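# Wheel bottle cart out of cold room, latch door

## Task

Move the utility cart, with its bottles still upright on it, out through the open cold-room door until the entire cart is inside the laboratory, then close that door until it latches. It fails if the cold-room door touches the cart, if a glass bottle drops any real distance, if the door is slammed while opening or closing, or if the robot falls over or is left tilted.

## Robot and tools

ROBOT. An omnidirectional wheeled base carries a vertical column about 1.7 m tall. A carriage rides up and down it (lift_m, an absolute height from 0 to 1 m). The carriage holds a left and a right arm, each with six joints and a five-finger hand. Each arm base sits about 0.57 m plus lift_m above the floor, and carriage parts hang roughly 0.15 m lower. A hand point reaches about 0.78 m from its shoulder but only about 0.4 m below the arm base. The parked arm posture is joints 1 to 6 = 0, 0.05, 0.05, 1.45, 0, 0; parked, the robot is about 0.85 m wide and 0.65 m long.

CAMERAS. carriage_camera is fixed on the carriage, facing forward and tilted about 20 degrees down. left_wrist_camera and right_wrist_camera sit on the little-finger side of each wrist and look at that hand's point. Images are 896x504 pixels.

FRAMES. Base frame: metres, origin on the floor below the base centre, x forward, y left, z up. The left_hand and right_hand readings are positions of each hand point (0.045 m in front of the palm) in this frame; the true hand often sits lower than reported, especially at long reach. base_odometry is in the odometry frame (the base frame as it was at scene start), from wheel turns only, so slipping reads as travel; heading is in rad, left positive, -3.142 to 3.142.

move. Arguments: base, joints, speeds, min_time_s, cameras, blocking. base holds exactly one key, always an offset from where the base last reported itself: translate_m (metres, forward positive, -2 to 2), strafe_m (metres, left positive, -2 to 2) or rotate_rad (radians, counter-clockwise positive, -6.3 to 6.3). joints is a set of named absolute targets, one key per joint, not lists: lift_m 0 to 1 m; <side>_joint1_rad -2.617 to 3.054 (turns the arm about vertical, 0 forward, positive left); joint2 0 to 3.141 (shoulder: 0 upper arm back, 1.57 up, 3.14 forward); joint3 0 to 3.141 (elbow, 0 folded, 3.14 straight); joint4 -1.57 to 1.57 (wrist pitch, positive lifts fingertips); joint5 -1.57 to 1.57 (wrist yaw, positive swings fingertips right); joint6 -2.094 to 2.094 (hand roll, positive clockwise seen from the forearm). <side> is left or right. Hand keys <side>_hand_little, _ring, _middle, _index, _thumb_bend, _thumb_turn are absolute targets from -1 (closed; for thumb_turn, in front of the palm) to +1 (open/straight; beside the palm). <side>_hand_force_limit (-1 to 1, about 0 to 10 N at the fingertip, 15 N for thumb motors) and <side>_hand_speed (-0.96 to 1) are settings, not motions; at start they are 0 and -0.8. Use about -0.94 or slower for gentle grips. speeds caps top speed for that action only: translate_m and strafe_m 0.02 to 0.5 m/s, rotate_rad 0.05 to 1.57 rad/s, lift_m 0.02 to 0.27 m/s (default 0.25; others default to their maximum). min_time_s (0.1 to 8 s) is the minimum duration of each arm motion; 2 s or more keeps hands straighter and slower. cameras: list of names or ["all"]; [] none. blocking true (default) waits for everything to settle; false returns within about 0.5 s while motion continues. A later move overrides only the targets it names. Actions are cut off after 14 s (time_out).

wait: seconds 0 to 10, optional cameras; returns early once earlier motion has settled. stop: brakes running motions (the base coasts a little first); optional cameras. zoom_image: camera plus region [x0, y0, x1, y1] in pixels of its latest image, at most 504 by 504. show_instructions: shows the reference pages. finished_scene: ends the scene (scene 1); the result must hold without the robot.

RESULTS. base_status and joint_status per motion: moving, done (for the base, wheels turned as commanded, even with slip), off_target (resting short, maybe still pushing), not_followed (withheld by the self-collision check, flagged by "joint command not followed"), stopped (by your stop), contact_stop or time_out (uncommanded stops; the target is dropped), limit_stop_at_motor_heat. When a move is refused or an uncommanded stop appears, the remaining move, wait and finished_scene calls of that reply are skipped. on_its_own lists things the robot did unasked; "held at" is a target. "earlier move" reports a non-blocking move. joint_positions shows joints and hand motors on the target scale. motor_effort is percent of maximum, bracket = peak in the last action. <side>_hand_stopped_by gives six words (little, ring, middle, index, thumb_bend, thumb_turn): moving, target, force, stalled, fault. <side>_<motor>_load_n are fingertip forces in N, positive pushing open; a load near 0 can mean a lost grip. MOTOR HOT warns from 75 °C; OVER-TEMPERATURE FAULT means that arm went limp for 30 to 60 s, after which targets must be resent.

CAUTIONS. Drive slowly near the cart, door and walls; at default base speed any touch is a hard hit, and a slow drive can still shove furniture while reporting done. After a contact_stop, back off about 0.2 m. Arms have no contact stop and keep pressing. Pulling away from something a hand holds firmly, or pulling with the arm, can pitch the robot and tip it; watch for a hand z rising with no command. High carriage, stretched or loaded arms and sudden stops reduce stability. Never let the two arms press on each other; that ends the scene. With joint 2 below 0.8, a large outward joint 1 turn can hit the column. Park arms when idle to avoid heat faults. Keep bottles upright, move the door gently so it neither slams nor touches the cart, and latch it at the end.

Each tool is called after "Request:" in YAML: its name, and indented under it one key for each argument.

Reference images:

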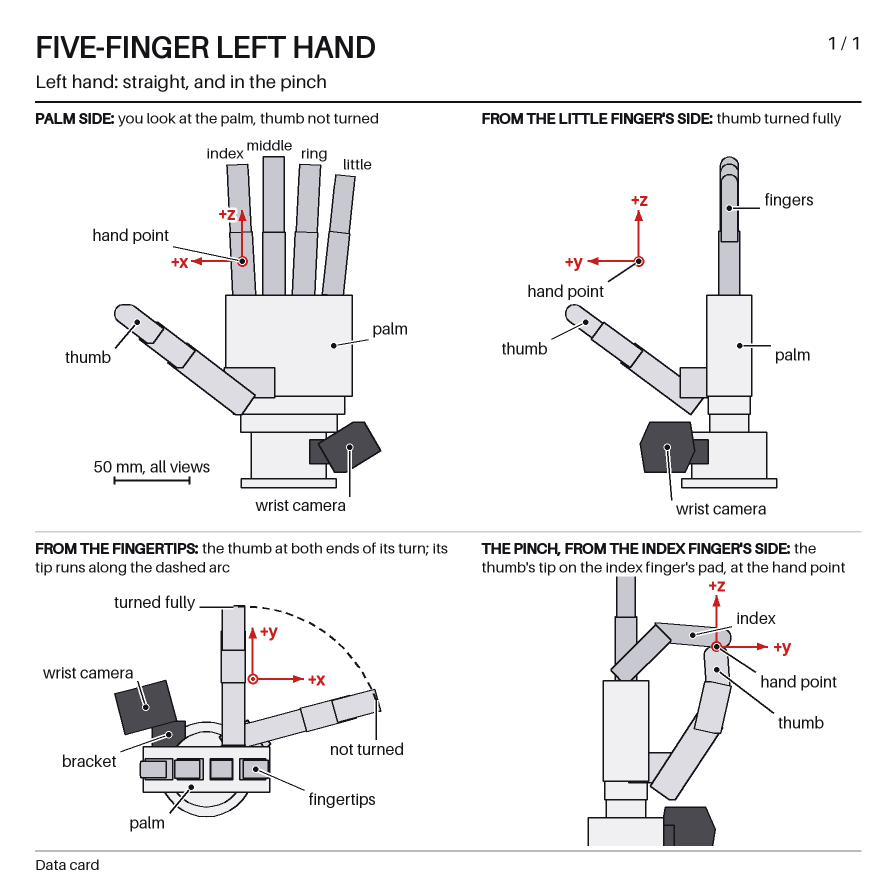

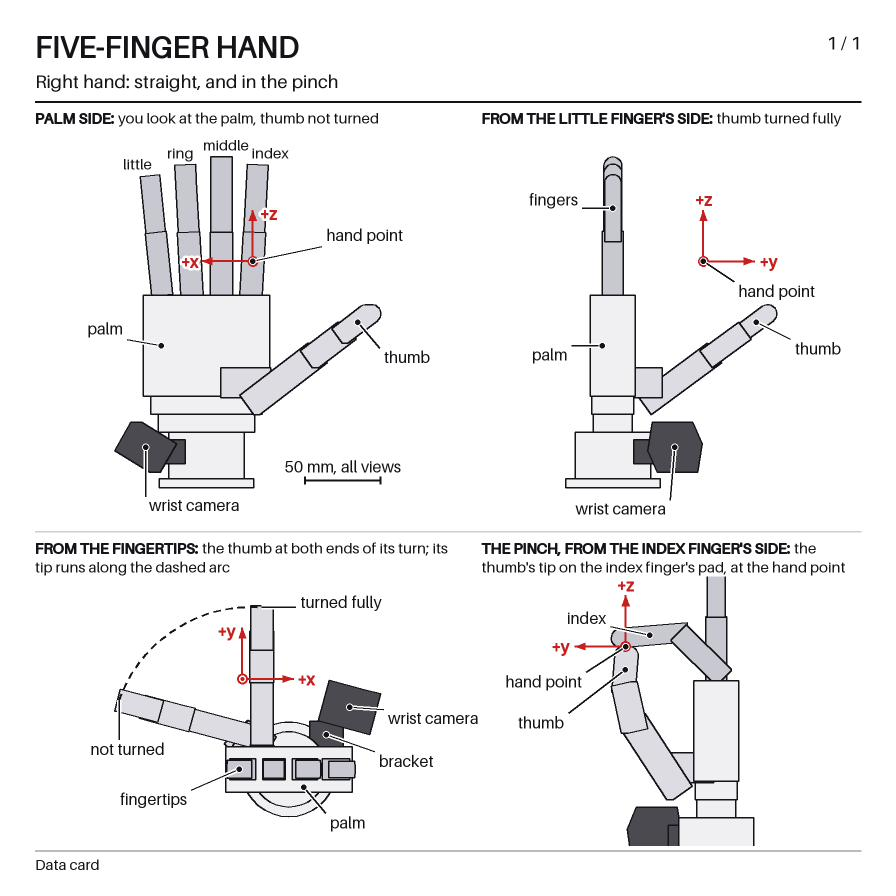

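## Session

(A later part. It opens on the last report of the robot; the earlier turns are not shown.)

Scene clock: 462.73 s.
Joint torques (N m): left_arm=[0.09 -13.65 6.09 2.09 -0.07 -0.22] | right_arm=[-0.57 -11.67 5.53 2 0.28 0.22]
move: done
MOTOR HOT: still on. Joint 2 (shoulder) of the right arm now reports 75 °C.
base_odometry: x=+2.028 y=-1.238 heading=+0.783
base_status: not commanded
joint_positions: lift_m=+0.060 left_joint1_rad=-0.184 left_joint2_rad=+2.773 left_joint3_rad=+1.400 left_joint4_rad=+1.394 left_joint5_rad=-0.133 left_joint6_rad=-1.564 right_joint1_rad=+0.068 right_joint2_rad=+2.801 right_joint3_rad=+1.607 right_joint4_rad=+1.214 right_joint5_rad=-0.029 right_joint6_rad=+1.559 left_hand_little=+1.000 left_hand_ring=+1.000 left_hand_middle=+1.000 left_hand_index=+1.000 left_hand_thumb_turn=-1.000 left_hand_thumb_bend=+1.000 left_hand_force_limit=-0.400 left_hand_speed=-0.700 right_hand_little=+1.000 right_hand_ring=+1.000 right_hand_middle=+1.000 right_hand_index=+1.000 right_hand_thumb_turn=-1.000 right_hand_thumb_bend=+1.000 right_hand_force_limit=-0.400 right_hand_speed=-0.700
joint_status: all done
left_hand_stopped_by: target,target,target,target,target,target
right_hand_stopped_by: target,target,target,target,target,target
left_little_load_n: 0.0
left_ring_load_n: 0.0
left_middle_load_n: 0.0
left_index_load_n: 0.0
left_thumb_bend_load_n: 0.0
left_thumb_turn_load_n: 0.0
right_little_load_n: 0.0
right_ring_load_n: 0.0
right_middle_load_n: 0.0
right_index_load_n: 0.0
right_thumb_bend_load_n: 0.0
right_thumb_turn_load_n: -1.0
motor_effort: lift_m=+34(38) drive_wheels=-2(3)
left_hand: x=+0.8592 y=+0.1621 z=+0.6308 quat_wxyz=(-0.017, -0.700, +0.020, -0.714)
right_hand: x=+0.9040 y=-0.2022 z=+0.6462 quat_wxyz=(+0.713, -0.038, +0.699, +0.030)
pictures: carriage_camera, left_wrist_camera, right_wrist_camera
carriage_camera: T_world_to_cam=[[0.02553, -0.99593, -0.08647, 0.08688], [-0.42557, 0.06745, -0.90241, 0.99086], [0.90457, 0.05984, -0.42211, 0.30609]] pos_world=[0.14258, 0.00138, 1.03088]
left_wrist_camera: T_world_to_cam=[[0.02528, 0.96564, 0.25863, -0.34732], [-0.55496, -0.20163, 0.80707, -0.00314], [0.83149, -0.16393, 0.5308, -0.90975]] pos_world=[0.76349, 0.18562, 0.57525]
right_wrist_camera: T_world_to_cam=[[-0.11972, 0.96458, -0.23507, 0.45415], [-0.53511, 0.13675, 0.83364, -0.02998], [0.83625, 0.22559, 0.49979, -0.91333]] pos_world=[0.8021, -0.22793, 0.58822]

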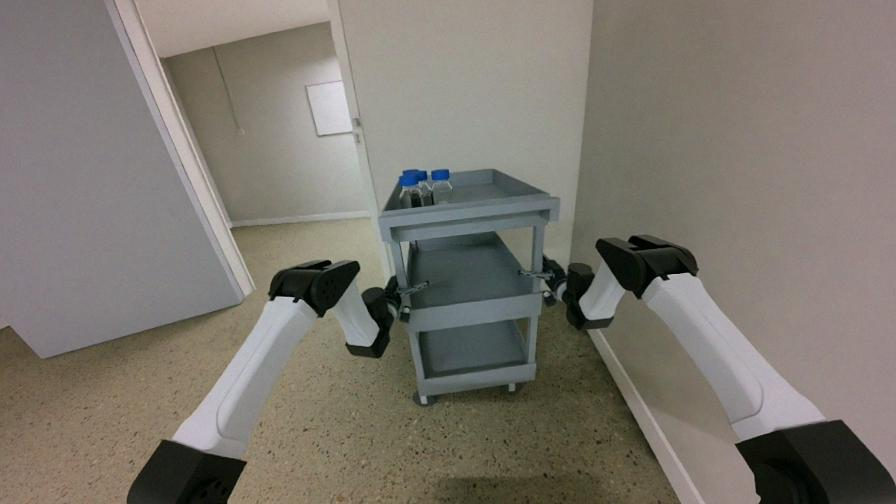

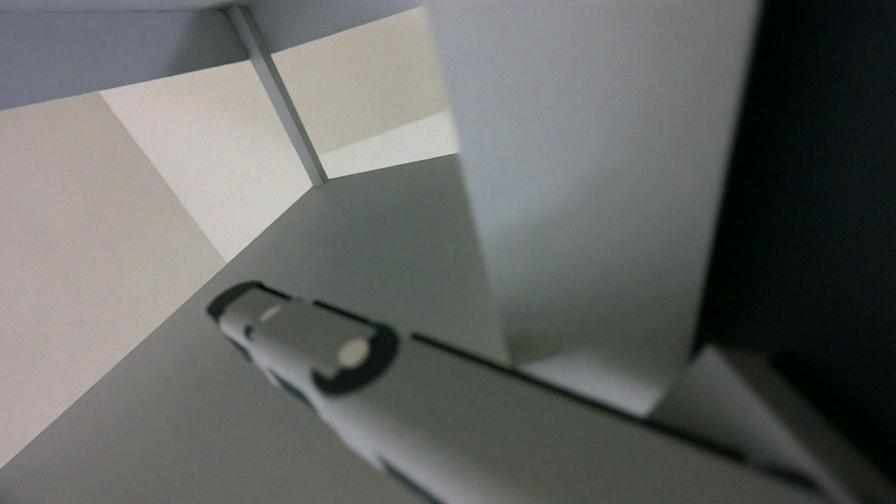

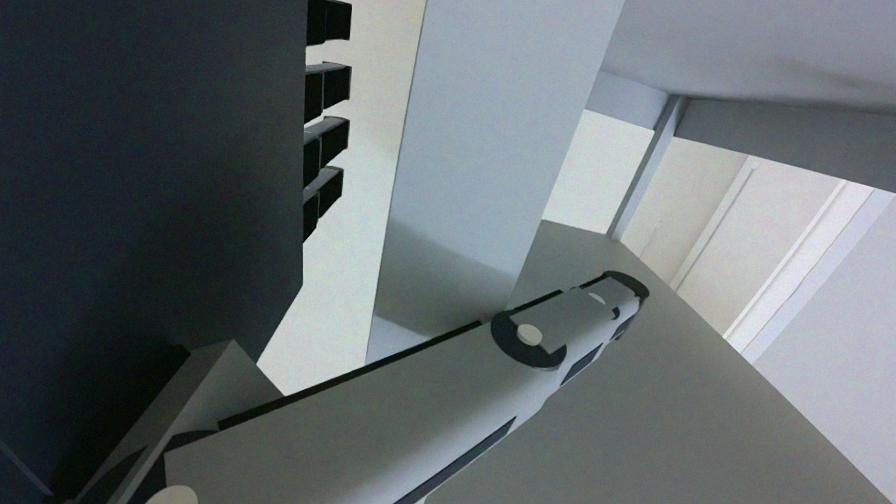

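Request:
move:
  base: {"translate_m": -0.035}
  speeds: {"translate_m": 0.05}
  cameras: []

Request:
move:
  joints: {"left_joint1_rad": 0.1, "left_joint5_rad": 0.1, "right_joint1_rad": -0.13, "right_joint5_rad": -0.19}
  min_time_s: 2.5
  cameras: ["carriage_camera"]

Scene clock: 475.17 s.
Joint torques (N m): left_arm=[0.08 -13.61 6 2.12 -0.08 -0.22] | right_arm=[-0.57 -11.88 5.59 1.98 0.22 0.2]
move: done
MOTOR HOT: still on. Joint 2 (shoulder) of the right arm now reports 73 °C.
base_odometry: x=+2.003 y=-1.263 heading=+0.783
base_status: done
joint_positions: lift_m=+0.060 left_joint1_rad=-0.184 left_joint2_rad=+2.773 left_joint3_rad=+1.400 left_joint4_rad=+1.393 left_joint5_rad=-0.133 left_joint6_rad=-1.564 right_joint1_rad=+0.068 right_joint2_rad=+2.801 right_joint3_rad=+1.607 right_joint4_rad=+1.214 right_joint5_rad=-0.025 right_joint6_rad=+1.562 left_hand_little=+1.000 left_hand_ring=+1.000 left_hand_middle=+1.000 left_hand_index=+1.000 left_hand_thumb_turn=-1.000 left_hand_thumb_bend=+1.000 left_hand_force_limit=-0.400 left_hand_speed=-0.700 right_hand_little=+1.000 right_hand_ring=+1.000 right_hand_middle=+1.000 right_hand_index=+1.000 right_hand_thumb_turn=-1.000 right_hand_thumb_bend=+1.000 right_hand_force_limit=-0.400 right_hand_speed=-0.700
joint_status: not commanded
left_hand_stopped_by: target,target,target,target,target,target
right_hand_stopped_by: target,target,target,target,target,target
left_little_load_n: 0.0
left_ring_load_n: 0.0
left_middle_load_n: 0.0
left_index_load_n: 0.0
left_thumb_bend_load_n: 0.0
left_thumb_turn_load_n: 0.0
right_little_load_n: 0.0
right_ring_load_n: 0.0
right_middle_load_n: 0.0
right_index_load_n: 0.0
right_thumb_bend_load_n: 0.0
right_thumb_turn_load_n: -0.5
motor_effort: lift_m=+33(36) drive_wheels=-2(5)
left_hand: x=+0.8592 y=+0.1621 z=+0.6307 quat_wxyz=(-0.017, -0.700, +0.020, -0.714)
right_hand: x=+0.9042 y=-0.2029 z=+0.6465 quat_wxyz=(+0.713, -0.036, +0.699, +0.030)

Scene clock: 477.97 s.
Joint torques (N m): left_arm=[0.38 -13.63 6.09 2.09 0 -0.22] | right_arm=[-0.98 -12.01 5.68 2.02 -0.12 0.19]
move: done
MOTOR HOT: still on. Joint 2 (shoulder) of the right arm now reports 73 °C.
base_odometry: x=+2.003 y=-1.263 heading=+0.783
base_status: not commanded
joint_positions: lift_m=+0.060 left_joint1_rad=+0.094 left_joint2_rad=+2.773 left_joint3_rad=+1.400 left_joint4_rad=+1.393 left_joint5_rad=+0.089 left_joint6_rad=-1.564 right_joint1_rad=-0.123 right_joint2_rad=+2.801 right_joint3_rad=+1.607 right_joint4_rad=+1.214 right_joint5_rad=-0.174 right_joint6_rad=+1.562 left_hand_little=+1.000 left_hand_ring=+1.000 left_hand_middle=+1.000 left_hand_index=+1.000 left_hand_thumb_turn=-1.000 left_hand_thumb_bend=+1.000 left_hand_force_limit=-0.400 left_hand_speed=-0.700 right_hand_little=+1.000 right_hand_ring=+1.000 right_hand_middle=+1.000 right_hand_index=+1.000 right_hand_thumb_turn=-1.000 right_hand_thumb_bend=+1.000 right_hand_force_limit=-0.400 right_hand_speed=-0.700
joint_status: all done
left_hand_stopped_by: target,target,target,target,target,target
right_hand_stopped_by: target,target,target,target,target,target
left_little_load_n: 0.0
left_ring_load_n: 0.0
left_middle_load_n: 0.0
left_index_load_n: 0.0
left_thumb_bend_load_n: 0.0
left_thumb_turn_load_n: 0.0
right_little_load_n: 0.0
right_ring_load_n: 0.0
right_middle_load_n: 0.0
right_index_load_n: 0.0
right_thumb_bend_load_n: 0.0
right_thumb_turn_load_n: -0.5
motor_effort: lift_m=+39(39) drive_wheels=-1(2)
left_hand: x=+0.8685 y=+0.2969 z=+0.6304 quat_wxyz=(+0.005, -0.700, +0.001, -0.714)
right_hand: x=+0.9048 y=-0.3040 z=+0.6463 quat_wxyz=(+0.714, -0.022, +0.700, +0.014)
carriage_camera: T_world_to_cam=[[0.02553, -0.99593, -0.08647, 0.08688], [-0.42557, 0.06745, -0.90241, 0.99086], [0.90457, 0.05984, -0.42211, 0.30609]] pos_world=[0.14258, 0.00138, 1.03088]

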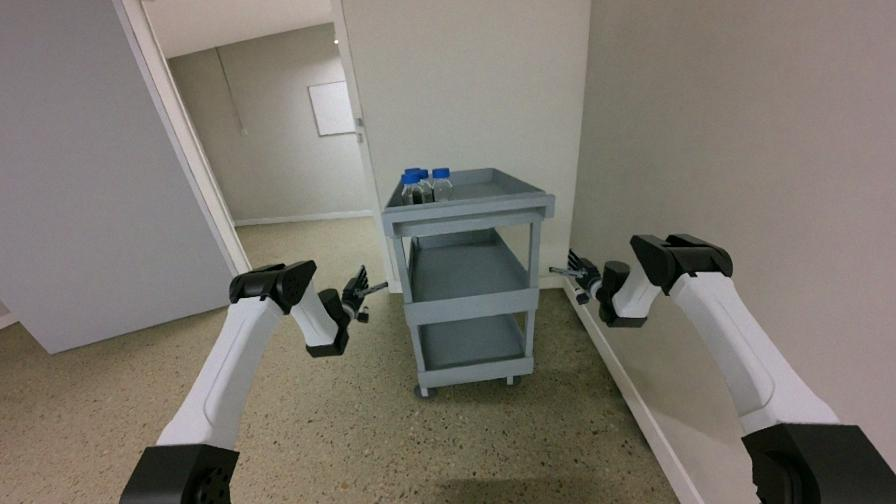

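Request:
move:
  base: {"translate_m": -0.35}
  speeds: {"translate_m": 0.2}
  cameras: []

Request:
move:
  joints: {"left_joint1_rad": 0.1, "left_joint2_rad": 1.4, "left_joint3_rad": 0.9, "left_joint4_rad": 1.0, "left_joint5_rad": 0, "left_joint6_rad": 0, "right_joint1_rad": -0.1, "right_joint2_rad": 1.4, "right_joint3_rad": 0.9, "right_joint4_rad": 1.0, "right_joint5_rad": 0, "right_joint6_rad": 0, "left_hand_thumb_turn": 1, "right_hand_thumb_turn": 1, "lift_m": 0.3}
  min_time_s: 2
  cameras: []

Request:
move:
  joints: {"left_joint1_rad": 0, "left_joint2_rad": 0.05, "left_joint3_rad": 0.05, "left_joint4_rad": 1.45, "right_joint1_rad": 0, "right_joint2_rad": 0.05, "right_joint3_rad": 0.05, "right_joint4_rad": 1.45}
  base: {"strafe_m": 1.0}
  speeds: {"strafe_m": 0.25}
  cameras: ["carriage_camera"]

Scene clock: 487.87 s.
Joint torques (N m): left_arm=[0.36 -13.63 6.11 2.06 0 -0.23] | right_arm=[-1.06 -11.59 5.46 2.01 -0.1 0.24]
move: done
MOTOR HOT: still on. Joint 2 (shoulder) of the right arm now reports 73 °C.
base_odometry: x=+1.755 y=-1.510 heading=+0.782
base_status: done
joint_positions: lift_m=+0.060 left_joint1_rad=+0.094 left_joint2_rad=+2.773 left_joint3_rad=+1.400 left_joint4_rad=+1.393 left_joint5_rad=+0.089 left_joint6_rad=-1.564 right_joint1_rad=-0.123 right_joint2_rad=+2.801 right_joint3_rad=+1.607 right_joint4_rad=+1.214 right_joint5_rad=-0.175 right_joint6_rad=+1.562 left_hand_little=+1.000 left_hand_ring=+1.000 left_hand_middle=+1.000 left_hand_index=+1.000 left_hand_thumb_turn=-1.000 left_hand_thumb_bend=+1.000 left_hand_force_limit=-0.400 left_hand_speed=-0.700 right_hand_little=+1.000 right_hand_ring=+1.000 right_hand_middle=+1.000 right_hand_index=+1.000 right_hand_thumb_turn=-1.000 right_hand_thumb_bend=+1.000 right_hand_force_limit=-0.400 right_hand_speed=-0.700
joint_status: not commanded
left_hand_stopped_by: target,target,target,target,target,target
right_hand_stopped_by: target,target,target,target,target,target
left_little_load_n: 0.0
left_ring_load_n: 0.0
left_middle_load_n: 0.0
left_index_load_n: 0.0
left_thumb_bend_load_n: 0.0
left_thumb_turn_load_n: 0.0
right_little_load_n: 0.0
right_ring_load_n: 0.0
right_middle_load_n: 0.0
right_index_load_n: 0.0
right_thumb_bend_load_n: 0.0
right_thumb_turn_load_n: -0.5
motor_effort: lift_m=+35(38) drive_wheels=-2(7)
left_hand: x=+0.8685 y=+0.2968 z=+0.6304 quat_wxyz=(+0.005, -0.700, +0.001, -0.714)
right_hand: x=+0.9047 y=-0.3038 z=+0.6463 quat_wxyz=(+0.714, -0.023, +0.700, +0.014)

Scene clock: 491.80 s.
Joint torques (N m): left_arm=[0.4 -8.4 6.86 1.58 -0.24 -0.06] | right_arm=[0.2 -6.84 6.63 1.59 0.25 0.03]
move: done
MOTOR HOT: still on. Joint 2 (shoulder) of the right arm now reports 73 °C.
base_odometry: x=+1.755 y=-1.510 heading=+0.782
base_status: not commanded
joint_positions: lift_m=+0.300 left_joint1_rad=+0.094 left_joint2_rad=+1.417 left_joint3_rad=+0.912 left_joint4_rad=+1.019 left_joint5_rad=+0.012 left_joint6_rad=-0.006 right_joint1_rad=-0.108 right_joint2_rad=+1.417 right_joint3_rad=+0.912 right_joint4_rad=+1.014 right_joint5_rad=-0.015 right_joint6_rad=+0.008 left_hand_little=+1.000 left_hand_ring=+1.000 left_hand_middle=+1.000 left_hand_index=+1.000 left_hand_thumb_turn=+1.000 left_hand_thumb_bend=+1.000 left_hand_force_limit=-0.400 left_hand_speed=-0.700 right_hand_little=+1.000 right_hand_ring=+1.000 right_hand_middle=+1.000 right_hand_index=+1.000 right_hand_thumb_turn=+1.000 right_hand_thumb_bend=+1.000 right_hand_force_limit=-0.400 right_hand_speed=-0.700
joint_status: all done
left_hand_stopped_by: target,target,target,target,target,target
right_hand_stopped_by: target,target,target,target,target,target
left_little_load_n: 0.0
left_ring_load_n: 0.0
left_middle_load_n: 0.0
left_index_load_n: 0.0
left_thumb_bend_load_n: 0.0
left_thumb_turn_load_n: 0.0
right_little_load_n: 0.0
right_ring_load_n: 0.0
right_middle_load_n: 0.0
right_index_load_n: 0.0
right_thumb_bend_load_n: 0.0
right_thumb_turn_load_n: -0.5
motor_effort: lift_m=+33(42) drive_wheels=-2(2)
left_hand: x=+0.7162 y=+0.3265 z=+1.2428 quat_wxyz=(+0.635, -0.371, +0.342, -0.585)
right_hand: x=+0.7164 y=-0.3324 z=+1.2417 quat_wxyz=(+0.581, -0.342, +0.374, -0.637)

Scene clock: 497.20 s.
Joint torques (N m): left_arm=[-0.62 2.95 5.04 0.16 -0.21 -0.05] | right_arm=[0.16 2.63 5.18 0.09 0.16 0.02]
move: done
MOTOR HOT: cleared for the motors of the right arm.
base_odometry: x=+1.050 y=-0.801 heading=+0.783
base_status: done
joint_positions: lift_m=+0.300 left_joint1_rad=+0.005 left_joint2_rad=+0.060 left_joint3_rad=+0.061 left_joint4_rad=+1.435 left_joint5_rad=+0.009 left_joint6_rad=-0.006 right_joint1_rad=-0.007 right_joint2_rad=+0.060 right_joint3_rad=+0.061 right_joint4_rad=+1.442 right_joint5_rad=-0.011 right_joint6_rad=+0.007 left_hand_little=+1.000 left_hand_ring=+1.000 left_hand_middle=+1.000 left_hand_index=+1.000 left_hand_thumb_turn=+1.000 left_hand_thumb_bend=+1.000 left_hand_force_limit=-0.400 left_hand_speed=-0.700 right_hand_little=+1.000 right_hand_ring=+1.000 right_hand_middle=+1.000 right_hand_index=+1.000 right_hand_thumb_turn=+1.000 right_hand_thumb_bend=+1.000 right_hand_force_limit=-0.400 right_hand_speed=-0.700
joint_status: all done
left_hand_stopped_by: target,target,target,target,target,target
right_hand_stopped_by: target,target,target,target,target,target
left_little_load_n: 0.0
left_ring_load_n: 0.0
left_middle_load_n: 0.0
left_index_load_n: 0.0
left_thumb_bend_load_n: 0.0
left_thumb_turn_load_n: 0.0
right_little_load_n: 0.0
right_ring_load_n: 0.0
right_middle_load_n: 0.0
right_index_load_n: 0.0
right_thumb_bend_load_n: 0.0
right_thumb_turn_load_n: 0.0
motor_effort: lift_m=+36(38) drive_wheels=-2(6)
left_hand: x=+0.3268 y=+0.2818 z=+1.3018 quat_wxyz=(+0.705, -0.045, +0.051, -0.706)
right_hand: x=+0.3248 y=-0.2816 z=+1.3026 quat_wxyz=(+0.706, -0.049, +0.042, -0.705)

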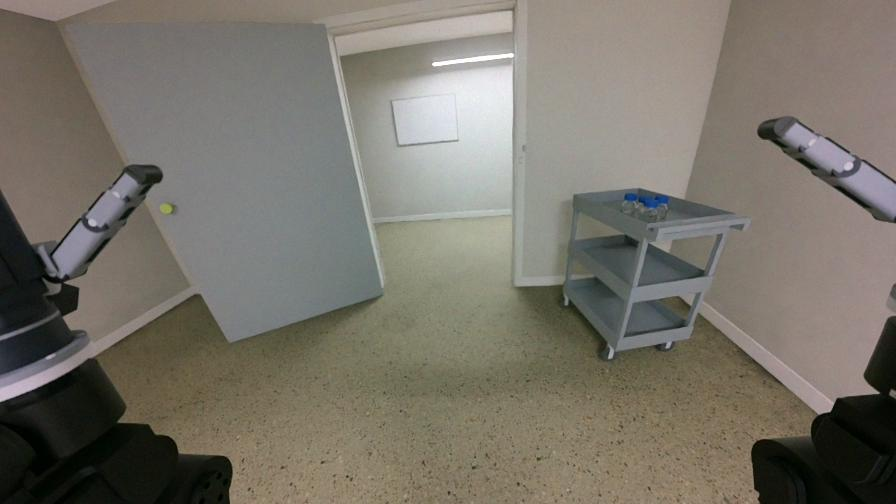

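Request:
move:
  base: {"strafe_m": 1.67}
  speeds: {"strafe_m": 0.3}
  cameras: ["carriage_camera"]

Request:
zoom_image:
  camera: "carriage_camera"
  region: [340, 20, 640, 320]

Scene clock: 579.57 s.
Joint torques (N m): left_arm=[-0.59 2.92 5 0.15 -0.19 -0.05] | right_arm=[0.12 2.5 5.16 0.09 0.21 0.03]
move: done
base_odometry: x=-0.128 y=+0.383 heading=+0.783
base_status: done
joint_positions: lift_m=+0.300 left_joint1_rad=+0.005 left_joint2_rad=+0.060 left_joint3_rad=+0.061 left_joint4_rad=+1.436 left_joint5_rad=+0.008 left_joint6_rad=-0.006 right_joint1_rad=-0.006 right_joint2_rad=+0.060 right_joint3_rad=+0.061 right_joint4_rad=+1.444 right_joint5_rad=-0.010 right_joint6_rad=+0.007 left_hand_little=+1.000 left_hand_ring=+1.000 left_hand_middle=+1.000 left_hand_index=+1.000 left_hand_thumb_turn=+1.000 left_hand_thumb_bend=+1.000 left_hand_force_limit=-0.400 left_hand_speed=-0.700 right_hand_little=+1.000 right_hand_ring=+1.000 right_hand_middle=+1.000 right_hand_index=+1.000 right_hand_thumb_turn=+1.000 right_hand_thumb_bend=+1.000 right_hand_force_limit=-0.400 right_hand_speed=-0.700
joint_status: not commanded
left_hand_stopped_by: target,target,target,target,target,target
right_hand_stopped_by: target,target,target,target,target,target
left_little_load_n: 0.0
left_ring_load_n: 0.0
left_middle_load_n: 0.0
left_index_load_n: 0.0
left_thumb_bend_load_n: 0.0
left_thumb_turn_load_n: 0.0
right_little_load_n: 0.0
right_ring_load_n: 0.0
right_middle_load_n: 0.0
right_index_load_n: 0.0
right_thumb_bend_load_n: 0.0
right_thumb_turn_load_n: 0.0
motor_effort: lift_m=+39(39) drive_wheels=-2(6)
left_hand: x=+0.3265 y=+0.2821 z=+1.3020 quat_wxyz=(+0.705, -0.045, +0.050, -0.706)
right_hand: x=+0.3243 y=-0.2817 z=+1.3028 quat_wxyz=(+0.706, -0.048, +0.041, -0.705)

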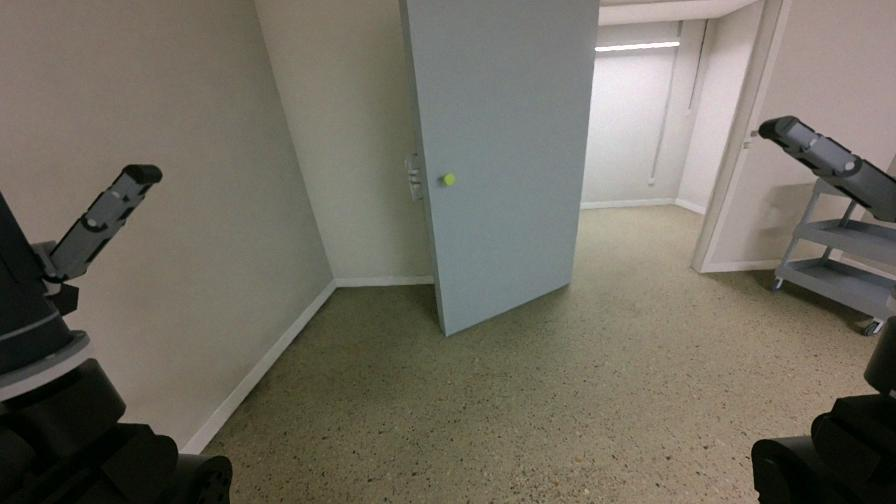

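Scaled by 1.680 from the camera's image (finer frame: 1280x720).

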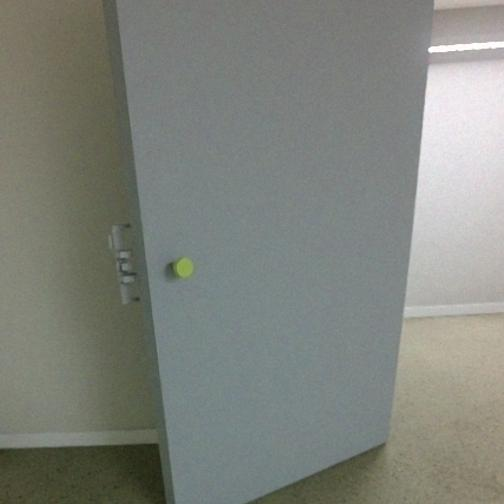

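Request:
move:
  joints: {"lift_m": 0.07, "left_joint2_rad": 1.6, "left_joint3_rad": 1.1, "left_joint4_rad": 0.6, "left_joint6_rad": 1.57}
  min_time_s: 2
  cameras: []

Request:
move:
  joints: {"left_joint2_rad": 2.2, "left_joint3_rad": 1.3, "left_joint4_rad": 0.9, "left_joint1_rad": 0.05, "left_joint5_rad": 0.0}
  base: {"translate_m": 0.55}
  speeds: {"translate_m": 0.2}
  min_time_s: 2
  cameras: ["all"]

Scene clock: 611.73 s.
Joint torques (N m): left_arm=[-0.62 -7.64 10.85 1.93 -0.18 -0.04] | right_arm=[0.03 2.62 5.75 0.07 0.21 0.04]
move: done
base_odometry: x=-0.128 y=+0.383 heading=+0.783
base_status: not commanded
joint_positions: lift_m=+0.070 left_joint1_rad=+0.005 left_joint2_rad=+1.587 left_joint3_rad=+1.075 left_joint4_rad=+0.621 left_joint5_rad=+0.008 left_joint6_rad=+1.562 right_joint1_rad=-0.006 right_joint2_rad=+0.056 right_joint3_rad=+0.054 right_joint4_rad=+1.445 right_joint5_rad=-0.010 right_joint6_rad=+0.007 left_hand_little=+1.000 left_hand_ring=+1.000 left_hand_middle=+1.000 left_hand_index=+1.000 left_hand_thumb_turn=+1.000 left_hand_thumb_bend=+1.000 left_hand_force_limit=-0.400 left_hand_speed=-0.700 right_hand_little=+1.000 right_hand_ring=+1.000 right_hand_middle=+1.000 right_hand_index=+1.000 right_hand_thumb_turn=+1.000 right_hand_thumb_bend=+1.000 right_hand_force_limit=-0.400 right_hand_speed=-0.700
joint_status: all done
left_hand_stopped_by: target,target,target,target,target,target
right_hand_stopped_by: target,target,target,target,target,target
left_little_load_n: 0.0
left_ring_load_n: 0.0
left_middle_load_n: 0.0
left_index_load_n: 0.0
left_thumb_bend_load_n: 0.0
left_thumb_turn_load_n: 0.0
right_little_load_n: 0.0
right_ring_load_n: 0.0
right_middle_load_n: 0.0
right_index_load_n: 0.0
right_thumb_bend_load_n: 0.0
right_thumb_turn_load_n: 0.0
motor_effort: lift_m=+35(37) drive_wheels=-1(2)
left_hand: x=+0.7669 y=+0.3755 z=+0.9331 quat_wxyz=(+0.745, -0.002, +0.667, -0.004)
right_hand: x=+0.3250 y=-0.2817 z=+1.0709 quat_wxyz=(+0.706, -0.049, +0.042, -0.705)

Scene clock: 615.57 s.
Joint torques (N m): left_arm=[0.43 -11.74 9.61 2.24 -0.18 -0.02] | right_arm=[0.1 2.77 5.75 0.04 0.23 0.02]
move: done
base_odometry: x=+0.261 y=+0.771 heading=+0.783
base_status: done
joint_positions: lift_m=+0.070 left_joint1_rad=+0.043 left_joint2_rad=+2.178 left_joint3_rad=+1.277 left_joint4_rad=+0.893 left_joint5_rad=+0.008 left_joint6_rad=+1.564 right_joint1_rad=-0.006 right_joint2_rad=+0.056 right_joint3_rad=+0.054 right_joint4_rad=+1.447 right_joint5_rad=-0.010 right_joint6_rad=+0.007 left_hand_little=+1.000 left_hand_ring=+1.000 left_hand_middle=+1.000 left_hand_index=+1.000 left_hand_thumb_turn=+1.000 left_hand_thumb_bend=+1.000 left_hand_force_limit=-0.400 left_hand_speed=-0.700 right_hand_little=+1.000 right_hand_ring=+1.000 right_hand_middle=+1.000 right_hand_index=+1.000 right_hand_thumb_turn=+1.000 right_hand_thumb_bend=+1.000 right_hand_force_limit=-0.400 right_hand_speed=-0.700
joint_status: all done
left_hand_stopped_by: target,target,target,target,target,target
right_hand_stopped_by: target,target,target,target,target,target
left_little_load_n: -0.5
left_ring_load_n: 0.0
left_middle_load_n: 0.0
left_index_load_n: 0.0
left_thumb_bend_load_n: 0.0
left_thumb_turn_load_n: 0.0
right_little_load_n: 0.0
right_ring_load_n: 0.0
right_middle_load_n: 0.0
right_index_load_n: 0.0
right_thumb_bend_load_n: 0.0
right_thumb_turn_load_n: -0.5
motor_effort: lift_m=+34(37) drive_wheels=-4(7)
left_hand: x=+0.8647 y=+0.4003 z=+0.7671 quat_wxyz=(+0.704, -0.015, +0.710, +0.010)
right_hand: x=+0.3245 y=-0.2817 z=+1.0710 quat_wxyz=(+0.706, -0.048, +0.041, -0.705)
pictures: carriage_camera, left_wrist_camera, right_wrist_camera
carriage_camera: T_world_to_cam=[[0.02553, -0.99593, -0.08647, 0.08775], [-0.42557, 0.06745, -0.90241, 0.99998], [0.90457, 0.05984, -0.42211, 0.31035]] pos_world=[0.14258, 0.00138, 1.04098]
left_wrist_camera: T_world_to_cam=[[0.01282, -0.96869, -0.24793, 0.56086], [-0.54206, 0.20162, -0.81579, 1.01023], [0.84024, 0.14485, -0.5225, -0.27084]] pos_world=[0.76799, 0.37884, 0.82168]
right_wrist_camera: T_world_to_cam=[[0.96323, -0.22206, -0.15128, -0.21406], [0.11084, 0.84126, -0.52914, 0.76508], [0.24477, 0.49292, 0.83494, -0.71482]] pos_world=[0.29635, -0.33882, 0.96928]

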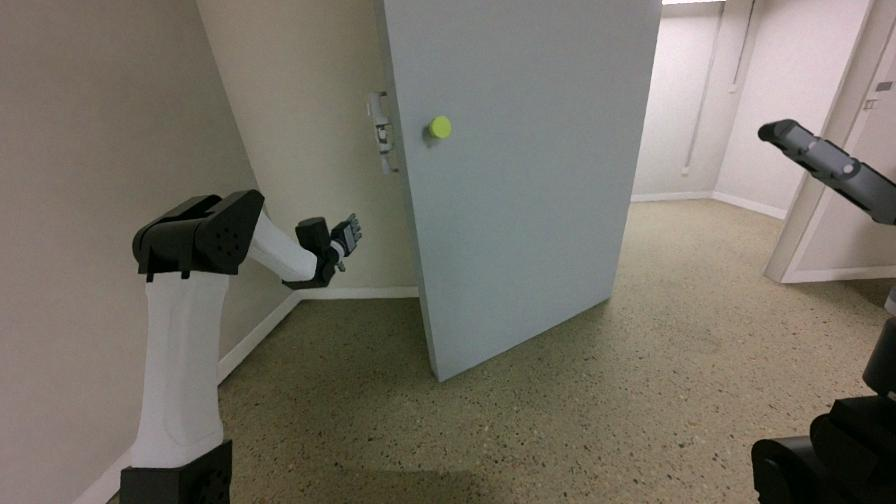

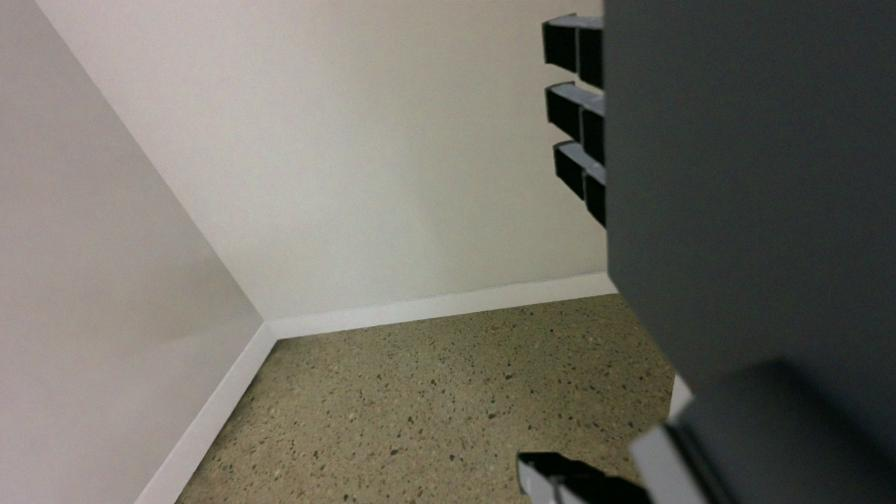

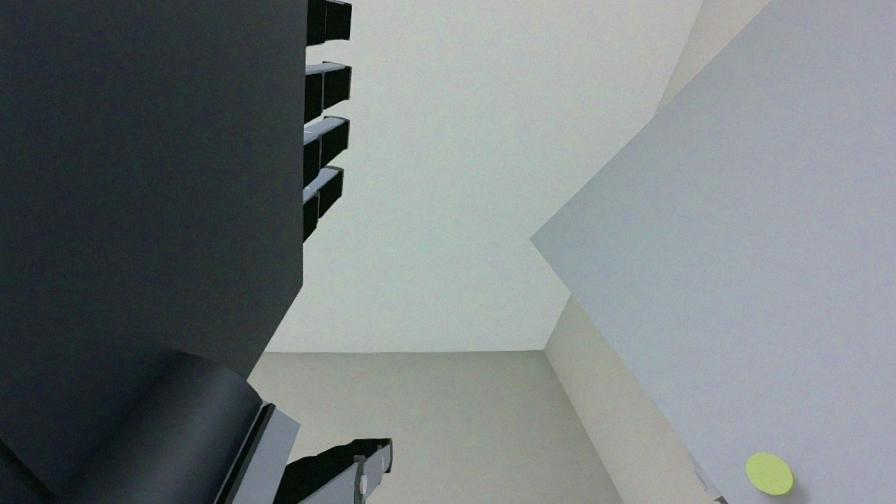

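Request:
move:
  base: {"translate_m": 0.366}
  speeds: {"translate_m": 0.15}
  cameras: ["carriage_camera"]

Scene clock: 628.30 s.
Joint torques (N m): left_arm=[0.42 -11.73 9.43 2.2 -0.18 -0.01] | right_arm=[0.02 2.8 5.74 0.08 0.2 0.04]
move: done
base_odometry: x=+0.520 y=+1.030 heading=+0.784
base_status: done
joint_positions: lift_m=+0.070 left_joint1_rad=+0.043 left_joint2_rad=+2.178 left_joint3_rad=+1.279 left_joint4_rad=+0.896 left_joint5_rad=+0.007 left_joint6_rad=+1.564 right_joint1_rad=-0.006 right_joint2_rad=+0.056 right_joint3_rad=+0.054 right_joint4_rad=+1.448 right_joint5_rad=-0.010 right_joint6_rad=+0.007 left_hand_little=+1.000 left_hand_ring=+1.000 left_hand_middle=+1.000 left_hand_index=+1.000 left_hand_thumb_turn=+1.000 left_hand_thumb_bend=+1.000 left_hand_force_limit=-0.400 left_hand_speed=-0.700 right_hand_little=+1.000 right_hand_ring=+1.000 right_hand_middle=+1.000 right_hand_index=+1.000 right_hand_thumb_turn=+1.000 right_hand_thumb_bend=+1.000 right_hand_force_limit=-0.400 right_hand_speed=-0.700
joint_status: not commanded
left_hand_stopped_by: target,target,target,target,target,target
right_hand_stopped_by: target,target,target,target,target,target
left_little_load_n: 0.0
left_ring_load_n: 0.0
left_middle_load_n: 0.0
left_index_load_n: 0.0
left_thumb_bend_load_n: 0.0
left_thumb_turn_load_n: 0.0
right_little_load_n: 0.0
right_ring_load_n: 0.0
right_middle_load_n: 0.0
right_index_load_n: 0.0
right_thumb_bend_load_n: 0.0
right_thumb_turn_load_n: 0.0
motor_effort: lift_m=+34(38) drive_wheels=-3(8)
left_hand: x=+0.8650 y=+0.4004 z=+0.7685 quat_wxyz=(+0.706, -0.015, +0.708, +0.010)
right_hand: x=+0.3241 y=-0.2817 z=+1.0712 quat_wxyz=(+0.706, -0.047, +0.041, -0.705)
carriage_camera: T_world_to_cam=[[0.02553, -0.99593, -0.08647, 0.08775], [-0.42557, 0.06745, -0.90241, 0.99998], [0.90457, 0.05984, -0.42211, 0.31035]] pos_world=[0.14258, 0.00138, 1.04098]

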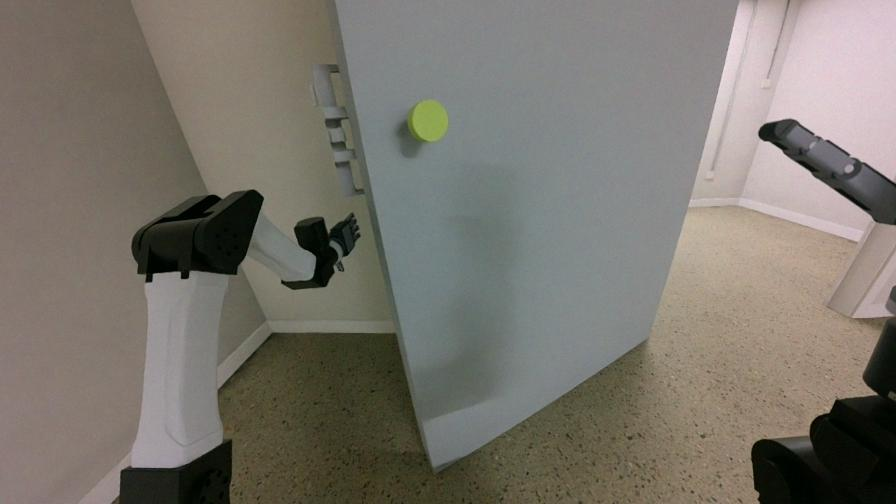

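Request:
move:
  joints: {"left_joint5_rad": 1.13}
  min_time_s: 2.5
  cameras: ["carriage_camera", "left_wrist_camera"]

Request:
zoom_image:
  camera: "carriage_camera"
  region: [260, 40, 480, 320]

Scene clock: 636.03 s.
Joint torques (N m): left_arm=[0.39 -11.19 8.98 1.77 0 -0.03] | right_arm=[-0.02 2.67 5.64 0.05 0.19 0.01]
move: done
base_odometry: x=+0.520 y=+1.030 heading=+0.784
base_status: not commanded
joint_positions: lift_m=+0.070 left_joint1_rad=+0.043 left_joint2_rad=+2.178 left_joint3_rad=+1.279 left_joint4_rad=+0.896 left_joint5_rad=+1.116 left_joint6_rad=+1.564 right_joint1_rad=-0.006 right_joint2_rad=+0.056 right_joint3_rad=+0.054 right_joint4_rad=+1.448 right_joint5_rad=-0.010 right_joint6_rad=+0.007 left_hand_little=+1.000 left_hand_ring=+1.000 left_hand_middle=+1.000 left_hand_index=+1.000 left_hand_thumb_turn=+1.000 left_hand_thumb_bend=+1.000 left_hand_force_limit=-0.400 left_hand_speed=-0.700 right_hand_little=+1.000 right_hand_ring=+1.000 right_hand_middle=+1.000 right_hand_index=+1.000 right_hand_thumb_turn=+1.000 right_hand_thumb_bend=+1.000 right_hand_force_limit=-0.400 right_hand_speed=-0.700
joint_status: all done
left_hand_stopped_by: target,target,target,target,target,target
right_hand_stopped_by: target,target,target,target,target,target
left_little_load_n: 0.0
left_ring_load_n: 0.0
left_middle_load_n: 0.0
left_index_load_n: 0.0
left_thumb_bend_load_n: 0.0
left_thumb_turn_load_n: 0.0
right_little_load_n: 0.0
right_ring_load_n: 0.0
right_middle_load_n: 0.0
right_index_load_n: 0.0
right_thumb_bend_load_n: 0.0
right_thumb_turn_load_n: 0.0
motor_effort: lift_m=+35(38) drive_wheels=-3(4)
left_hand: x=+0.8185 y=+0.1915 z=+0.7687 quat_wxyz=(+0.605, +0.359, +0.610, -0.364)
right_hand: x=+0.3241 y=-0.2817 z=+1.0712 quat_wxyz=(+0.706, -0.047, +0.041, -0.705)
carriage_camera: T_world_to_cam=[[0.02553, -0.99593, -0.08647, 0.08775], [-0.42557, 0.06745, -0.90241, 0.99998], [0.90457, 0.05984, -0.42211, 0.31035]] pos_world=[0.14258, 0.00138, 1.04098]
left_wrist_camera: T_world_to_cam=[[-0.86115, -0.4452, -0.24539, 0.97276], [-0.06068, 0.5693, -0.81989, 0.56738], [0.50471, -0.69116, -0.51727, 0.22986]] pos_world=[0.75611, 0.26893, 0.82279]

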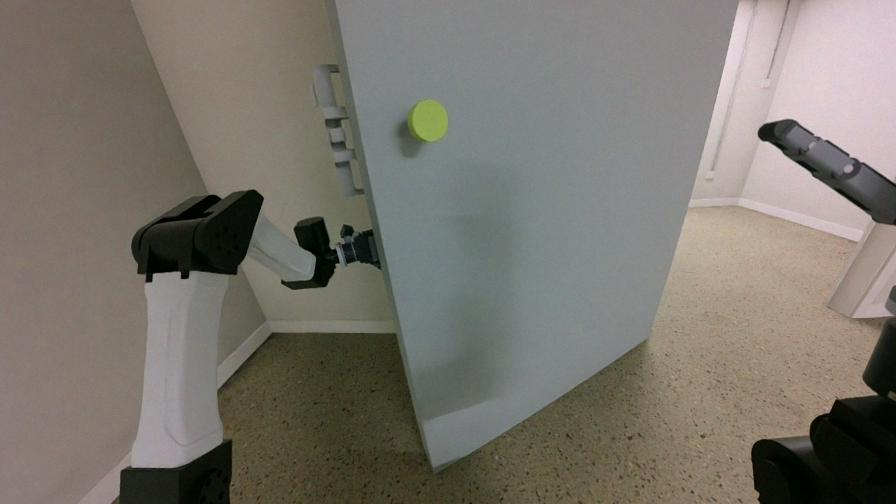

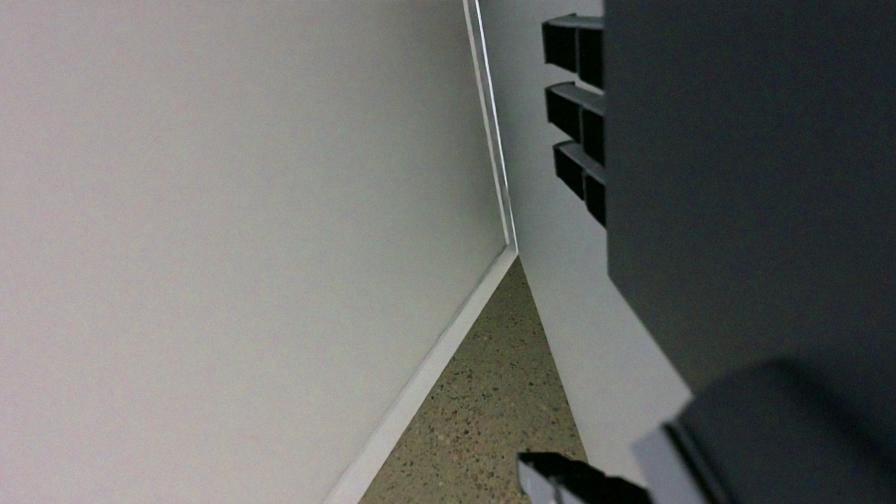

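Scaled by 1.800 from the camera's image (finer frame: 1280x720).

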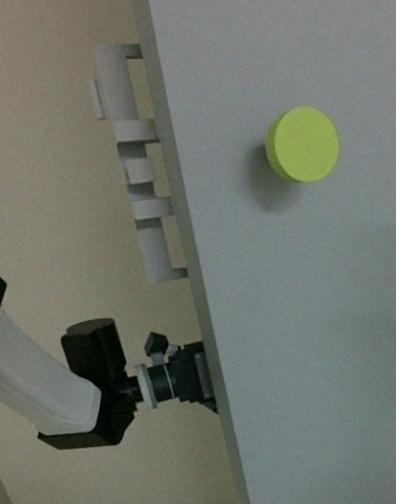

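Request:
move:
  base: {"translate_m": -0.12}
  speeds: {"translate_m": 0.05}
  cameras: ["carriage_camera"]

Scene clock: 641.33 s.
Joint torques (N m): left_arm=[-0.44 -11.43 8.46 1.75 0.01 -0.08] | right_arm=[0.18 2.51 5.78 0.02 0.23 0]
move: done
base_odometry: x=+0.436 y=+0.945 heading=+0.784
base_status: done
joint_positions: lift_m=+0.070 left_joint1_rad=+0.053 left_joint2_rad=+2.180 left_joint3_rad=+1.284 left_joint4_rad=+0.896 left_joint5_rad=+1.119 left_joint6_rad=+1.569 right_joint1_rad=-0.006 right_joint2_rad=+0.056 right_joint3_rad=+0.054 right_joint4_rad=+1.449 right_joint5_rad=-0.010 right_joint6_rad=+0.007 left_hand_little=+1.000 left_hand_ring=+1.000 left_hand_middle=+1.000 left_hand_index=+1.000 left_hand_thumb_turn=+1.000 left_hand_thumb_bend=+1.000 left_hand_force_limit=-0.400 left_hand_speed=-0.700 right_hand_little=+1.000 right_hand_ring=+1.000 right_hand_middle=+1.000 right_hand_index=+1.000 right_hand_thumb_turn=+1.000 right_hand_thumb_bend=+1.000 right_hand_force_limit=-0.400 right_hand_speed=-0.700
joint_status: not commanded
left_hand_stopped_by: target,target,target,target,target,target
right_hand_stopped_by: target,target,target,target,target,target
left_little_load_n: 0.0
left_ring_load_n: 0.0
left_middle_load_n: 0.0
left_index_load_n: 0.0
left_thumb_bend_load_n: 0.0
left_thumb_turn_load_n: 0.0
right_little_load_n: 0.0
right_ring_load_n: 0.0
right_middle_load_n: 0.0
right_index_load_n: 0.0
right_thumb_bend_load_n: 0.0
right_thumb_turn_load_n: 0.0
motor_effort: lift_m=+31(38) drive_wheels=-4(9)
left_hand: x=+0.8204 y=+0.1968 z=+0.7706 quat_wxyz=(+0.609, +0.359, +0.609, -0.360)
right_hand: x=+0.3240 y=-0.2817 z=+1.0712 quat_wxyz=(+0.706, -0.047, +0.041, -0.705)
carriage_camera: T_world_to_cam=[[0.02553, -0.99593, -0.08647, 0.08775], [-0.42557, 0.06745, -0.90241, 0.99998], [0.90457, 0.05984, -0.42211, 0.31035]] pos_world=[0.14258, 0.00138, 1.04098]

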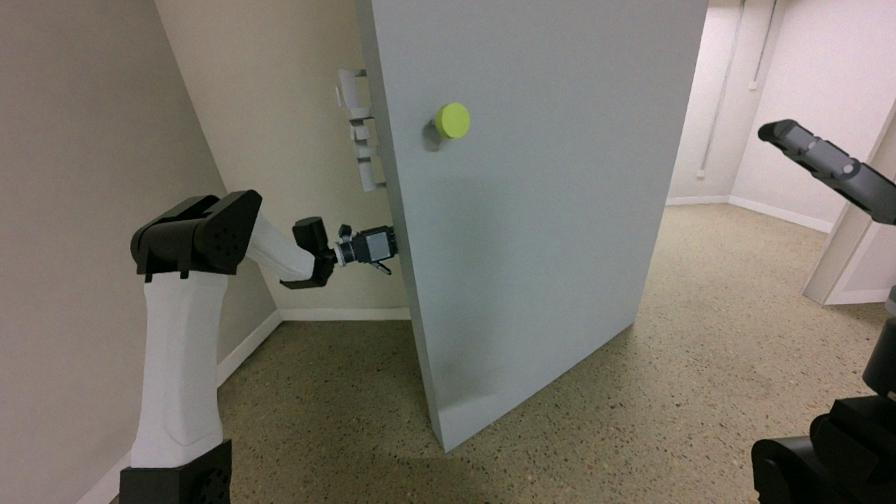

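Request:
move:
  base: {"strafe_m": -0.1}
  speeds: {"strafe_m": 0.08}
  cameras: []

Request:
move:
  base: {"translate_m": -0.13}
  speeds: {"translate_m": 0.06}
  joints: {"left_joint5_rad": 0.95}
  min_time_s: 2
  cameras: ["carriage_camera"]

Scene clock: 661.73 s.
Joint torques (N m): left_arm=[-0.17 -11.44 8.47 1.74 -0.02 -0.1] | right_arm=[-0.17 2.65 5.81 0.05 0.16 0.03]
move: done
base_odometry: x=+0.506 y=+0.874 heading=+0.784
base_status: done
joint_positions: lift_m=+0.070 left_joint1_rad=+0.050 left_joint2_rad=+2.180 left_joint3_rad=+1.284 left_joint4_rad=+0.897 left_joint5_rad=+1.121 left_joint6_rad=+1.569 right_joint1_rad=-0.006 right_joint2_rad=+0.056 right_joint3_rad=+0.054 right_joint4_rad=+1.448 right_joint5_rad=-0.010 right_joint6_rad=+0.007 left_hand_little=+1.000 left_hand_ring=+1.000 left_hand_middle=+1.000 left_hand_index=+1.000 left_hand_thumb_turn=+1.000 left_hand_thumb_bend=+1.000 left_hand_force_limit=-0.400 left_hand_speed=-0.700 right_hand_little=+1.000 right_hand_ring=+1.000 right_hand_middle=+1.000 right_hand_index=+1.000 right_hand_thumb_turn=+1.000 right_hand_thumb_bend=+1.000 right_hand_force_limit=-0.400 right_hand_speed=-0.700
joint_status: not commanded
left_hand_stopped_by: target,target,target,target,target,target
right_hand_stopped_by: target,target,target,target,target,target
left_little_load_n: 0.0
left_ring_load_n: 0.0
left_middle_load_n: 0.0
left_index_load_n: 0.0
left_thumb_bend_load_n: 0.0
left_thumb_turn_load_n: 0.0
right_little_load_n: 0.0
right_ring_load_n: 0.0
right_middle_load_n: 0.0
right_index_load_n: 0.0
right_thumb_bend_load_n: 0.0
right_thumb_turn_load_n: 0.0
motor_effort: lift_m=+34(36) drive_wheels=+0(9)
left_hand: x=+0.8200 y=+0.1951 z=+0.7706 quat_wxyz=(+0.608, +0.360, +0.608, -0.361)
right_hand: x=+0.3241 y=-0.2817 z=+1.0712 quat_wxyz=(+0.706, -0.047, +0.041, -0.705)

Scene clock: 664.43 s.
Joint torques (N m): left_arm=[-0.57 -11.7 8.57 1.85 -0.22 -0.09] | right_arm=[-0.05 2.7 5.64 0.03 0.19 0]
move: done
base_odometry: x=+0.414 y=+0.782 heading=+0.784
base_status: done
joint_positions: lift_m=+0.070 left_joint1_rad=+0.054 left_joint2_rad=+2.181 left_joint3_rad=+1.284 left_joint4_rad=+0.897 left_joint5_rad=+0.962 left_joint6_rad=+1.570 right_joint1_rad=-0.006 right_joint2_rad=+0.056 right_joint3_rad=+0.054 right_joint4_rad=+1.449 right_joint5_rad=-0.010 right_joint6_rad=+0.007 left_hand_little=+1.000 left_hand_ring=+1.000 left_hand_middle=+1.000 left_hand_index=+1.000 left_hand_thumb_turn=+1.000 left_hand_thumb_bend=+1.000 left_hand_force_limit=-0.400 left_hand_speed=-0.700 right_hand_little=+1.000 right_hand_ring=+1.000 right_hand_middle=+1.000 right_hand_index=+1.000 right_hand_thumb_turn=+1.000 right_hand_thumb_bend=+1.000 right_hand_force_limit=-0.400 right_hand_speed=-0.700
joint_status: all done
left_hand_stopped_by: target,target,target,target,target,target
right_hand_stopped_by: target,target,target,target,target,target
left_little_load_n: 0.0
left_ring_load_n: 0.0
left_middle_load_n: 0.0
left_index_load_n: 0.0
left_thumb_bend_load_n: 0.0
left_thumb_turn_load_n: 0.0
right_little_load_n: 0.0
right_ring_load_n: 0.0
right_middle_load_n: 0.0
right_index_load_n: 0.0
right_thumb_bend_load_n: 0.0
right_thumb_turn_load_n: 0.0
motor_effort: lift_m=+35(37) drive_wheels=-1(4)
left_hand: x=+0.8410 y=+0.2225 z=+0.7699 quat_wxyz=(+0.635, +0.310, +0.636, -0.310)
right_hand: x=+0.3238 y=-0.2817 z=+1.0713 quat_wxyz=(+0.706, -0.047, +0.041, -0.705)
carriage_camera: T_world_to_cam=[[0.02553, -0.99593, -0.08647, 0.08775], [-0.42557, 0.06745, -0.90241, 0.99998], [0.90457, 0.05984, -0.42211, 0.31035]] pos_world=[0.14258, 0.00138, 1.04098]

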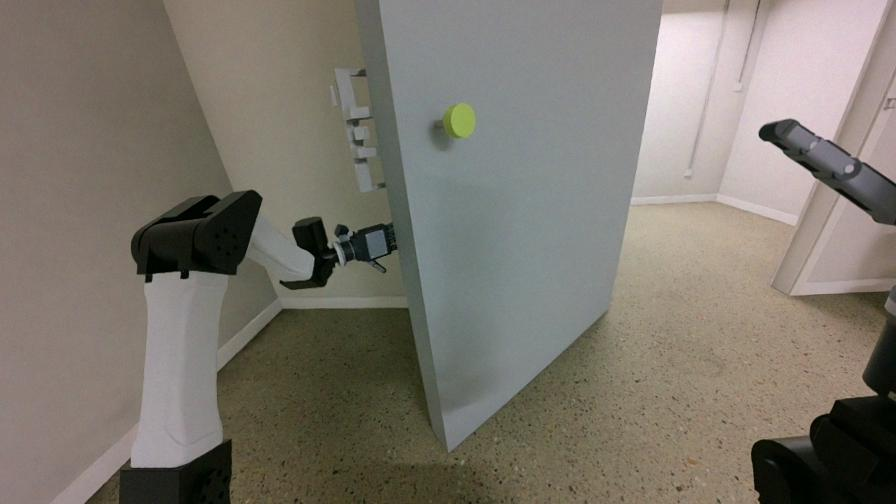

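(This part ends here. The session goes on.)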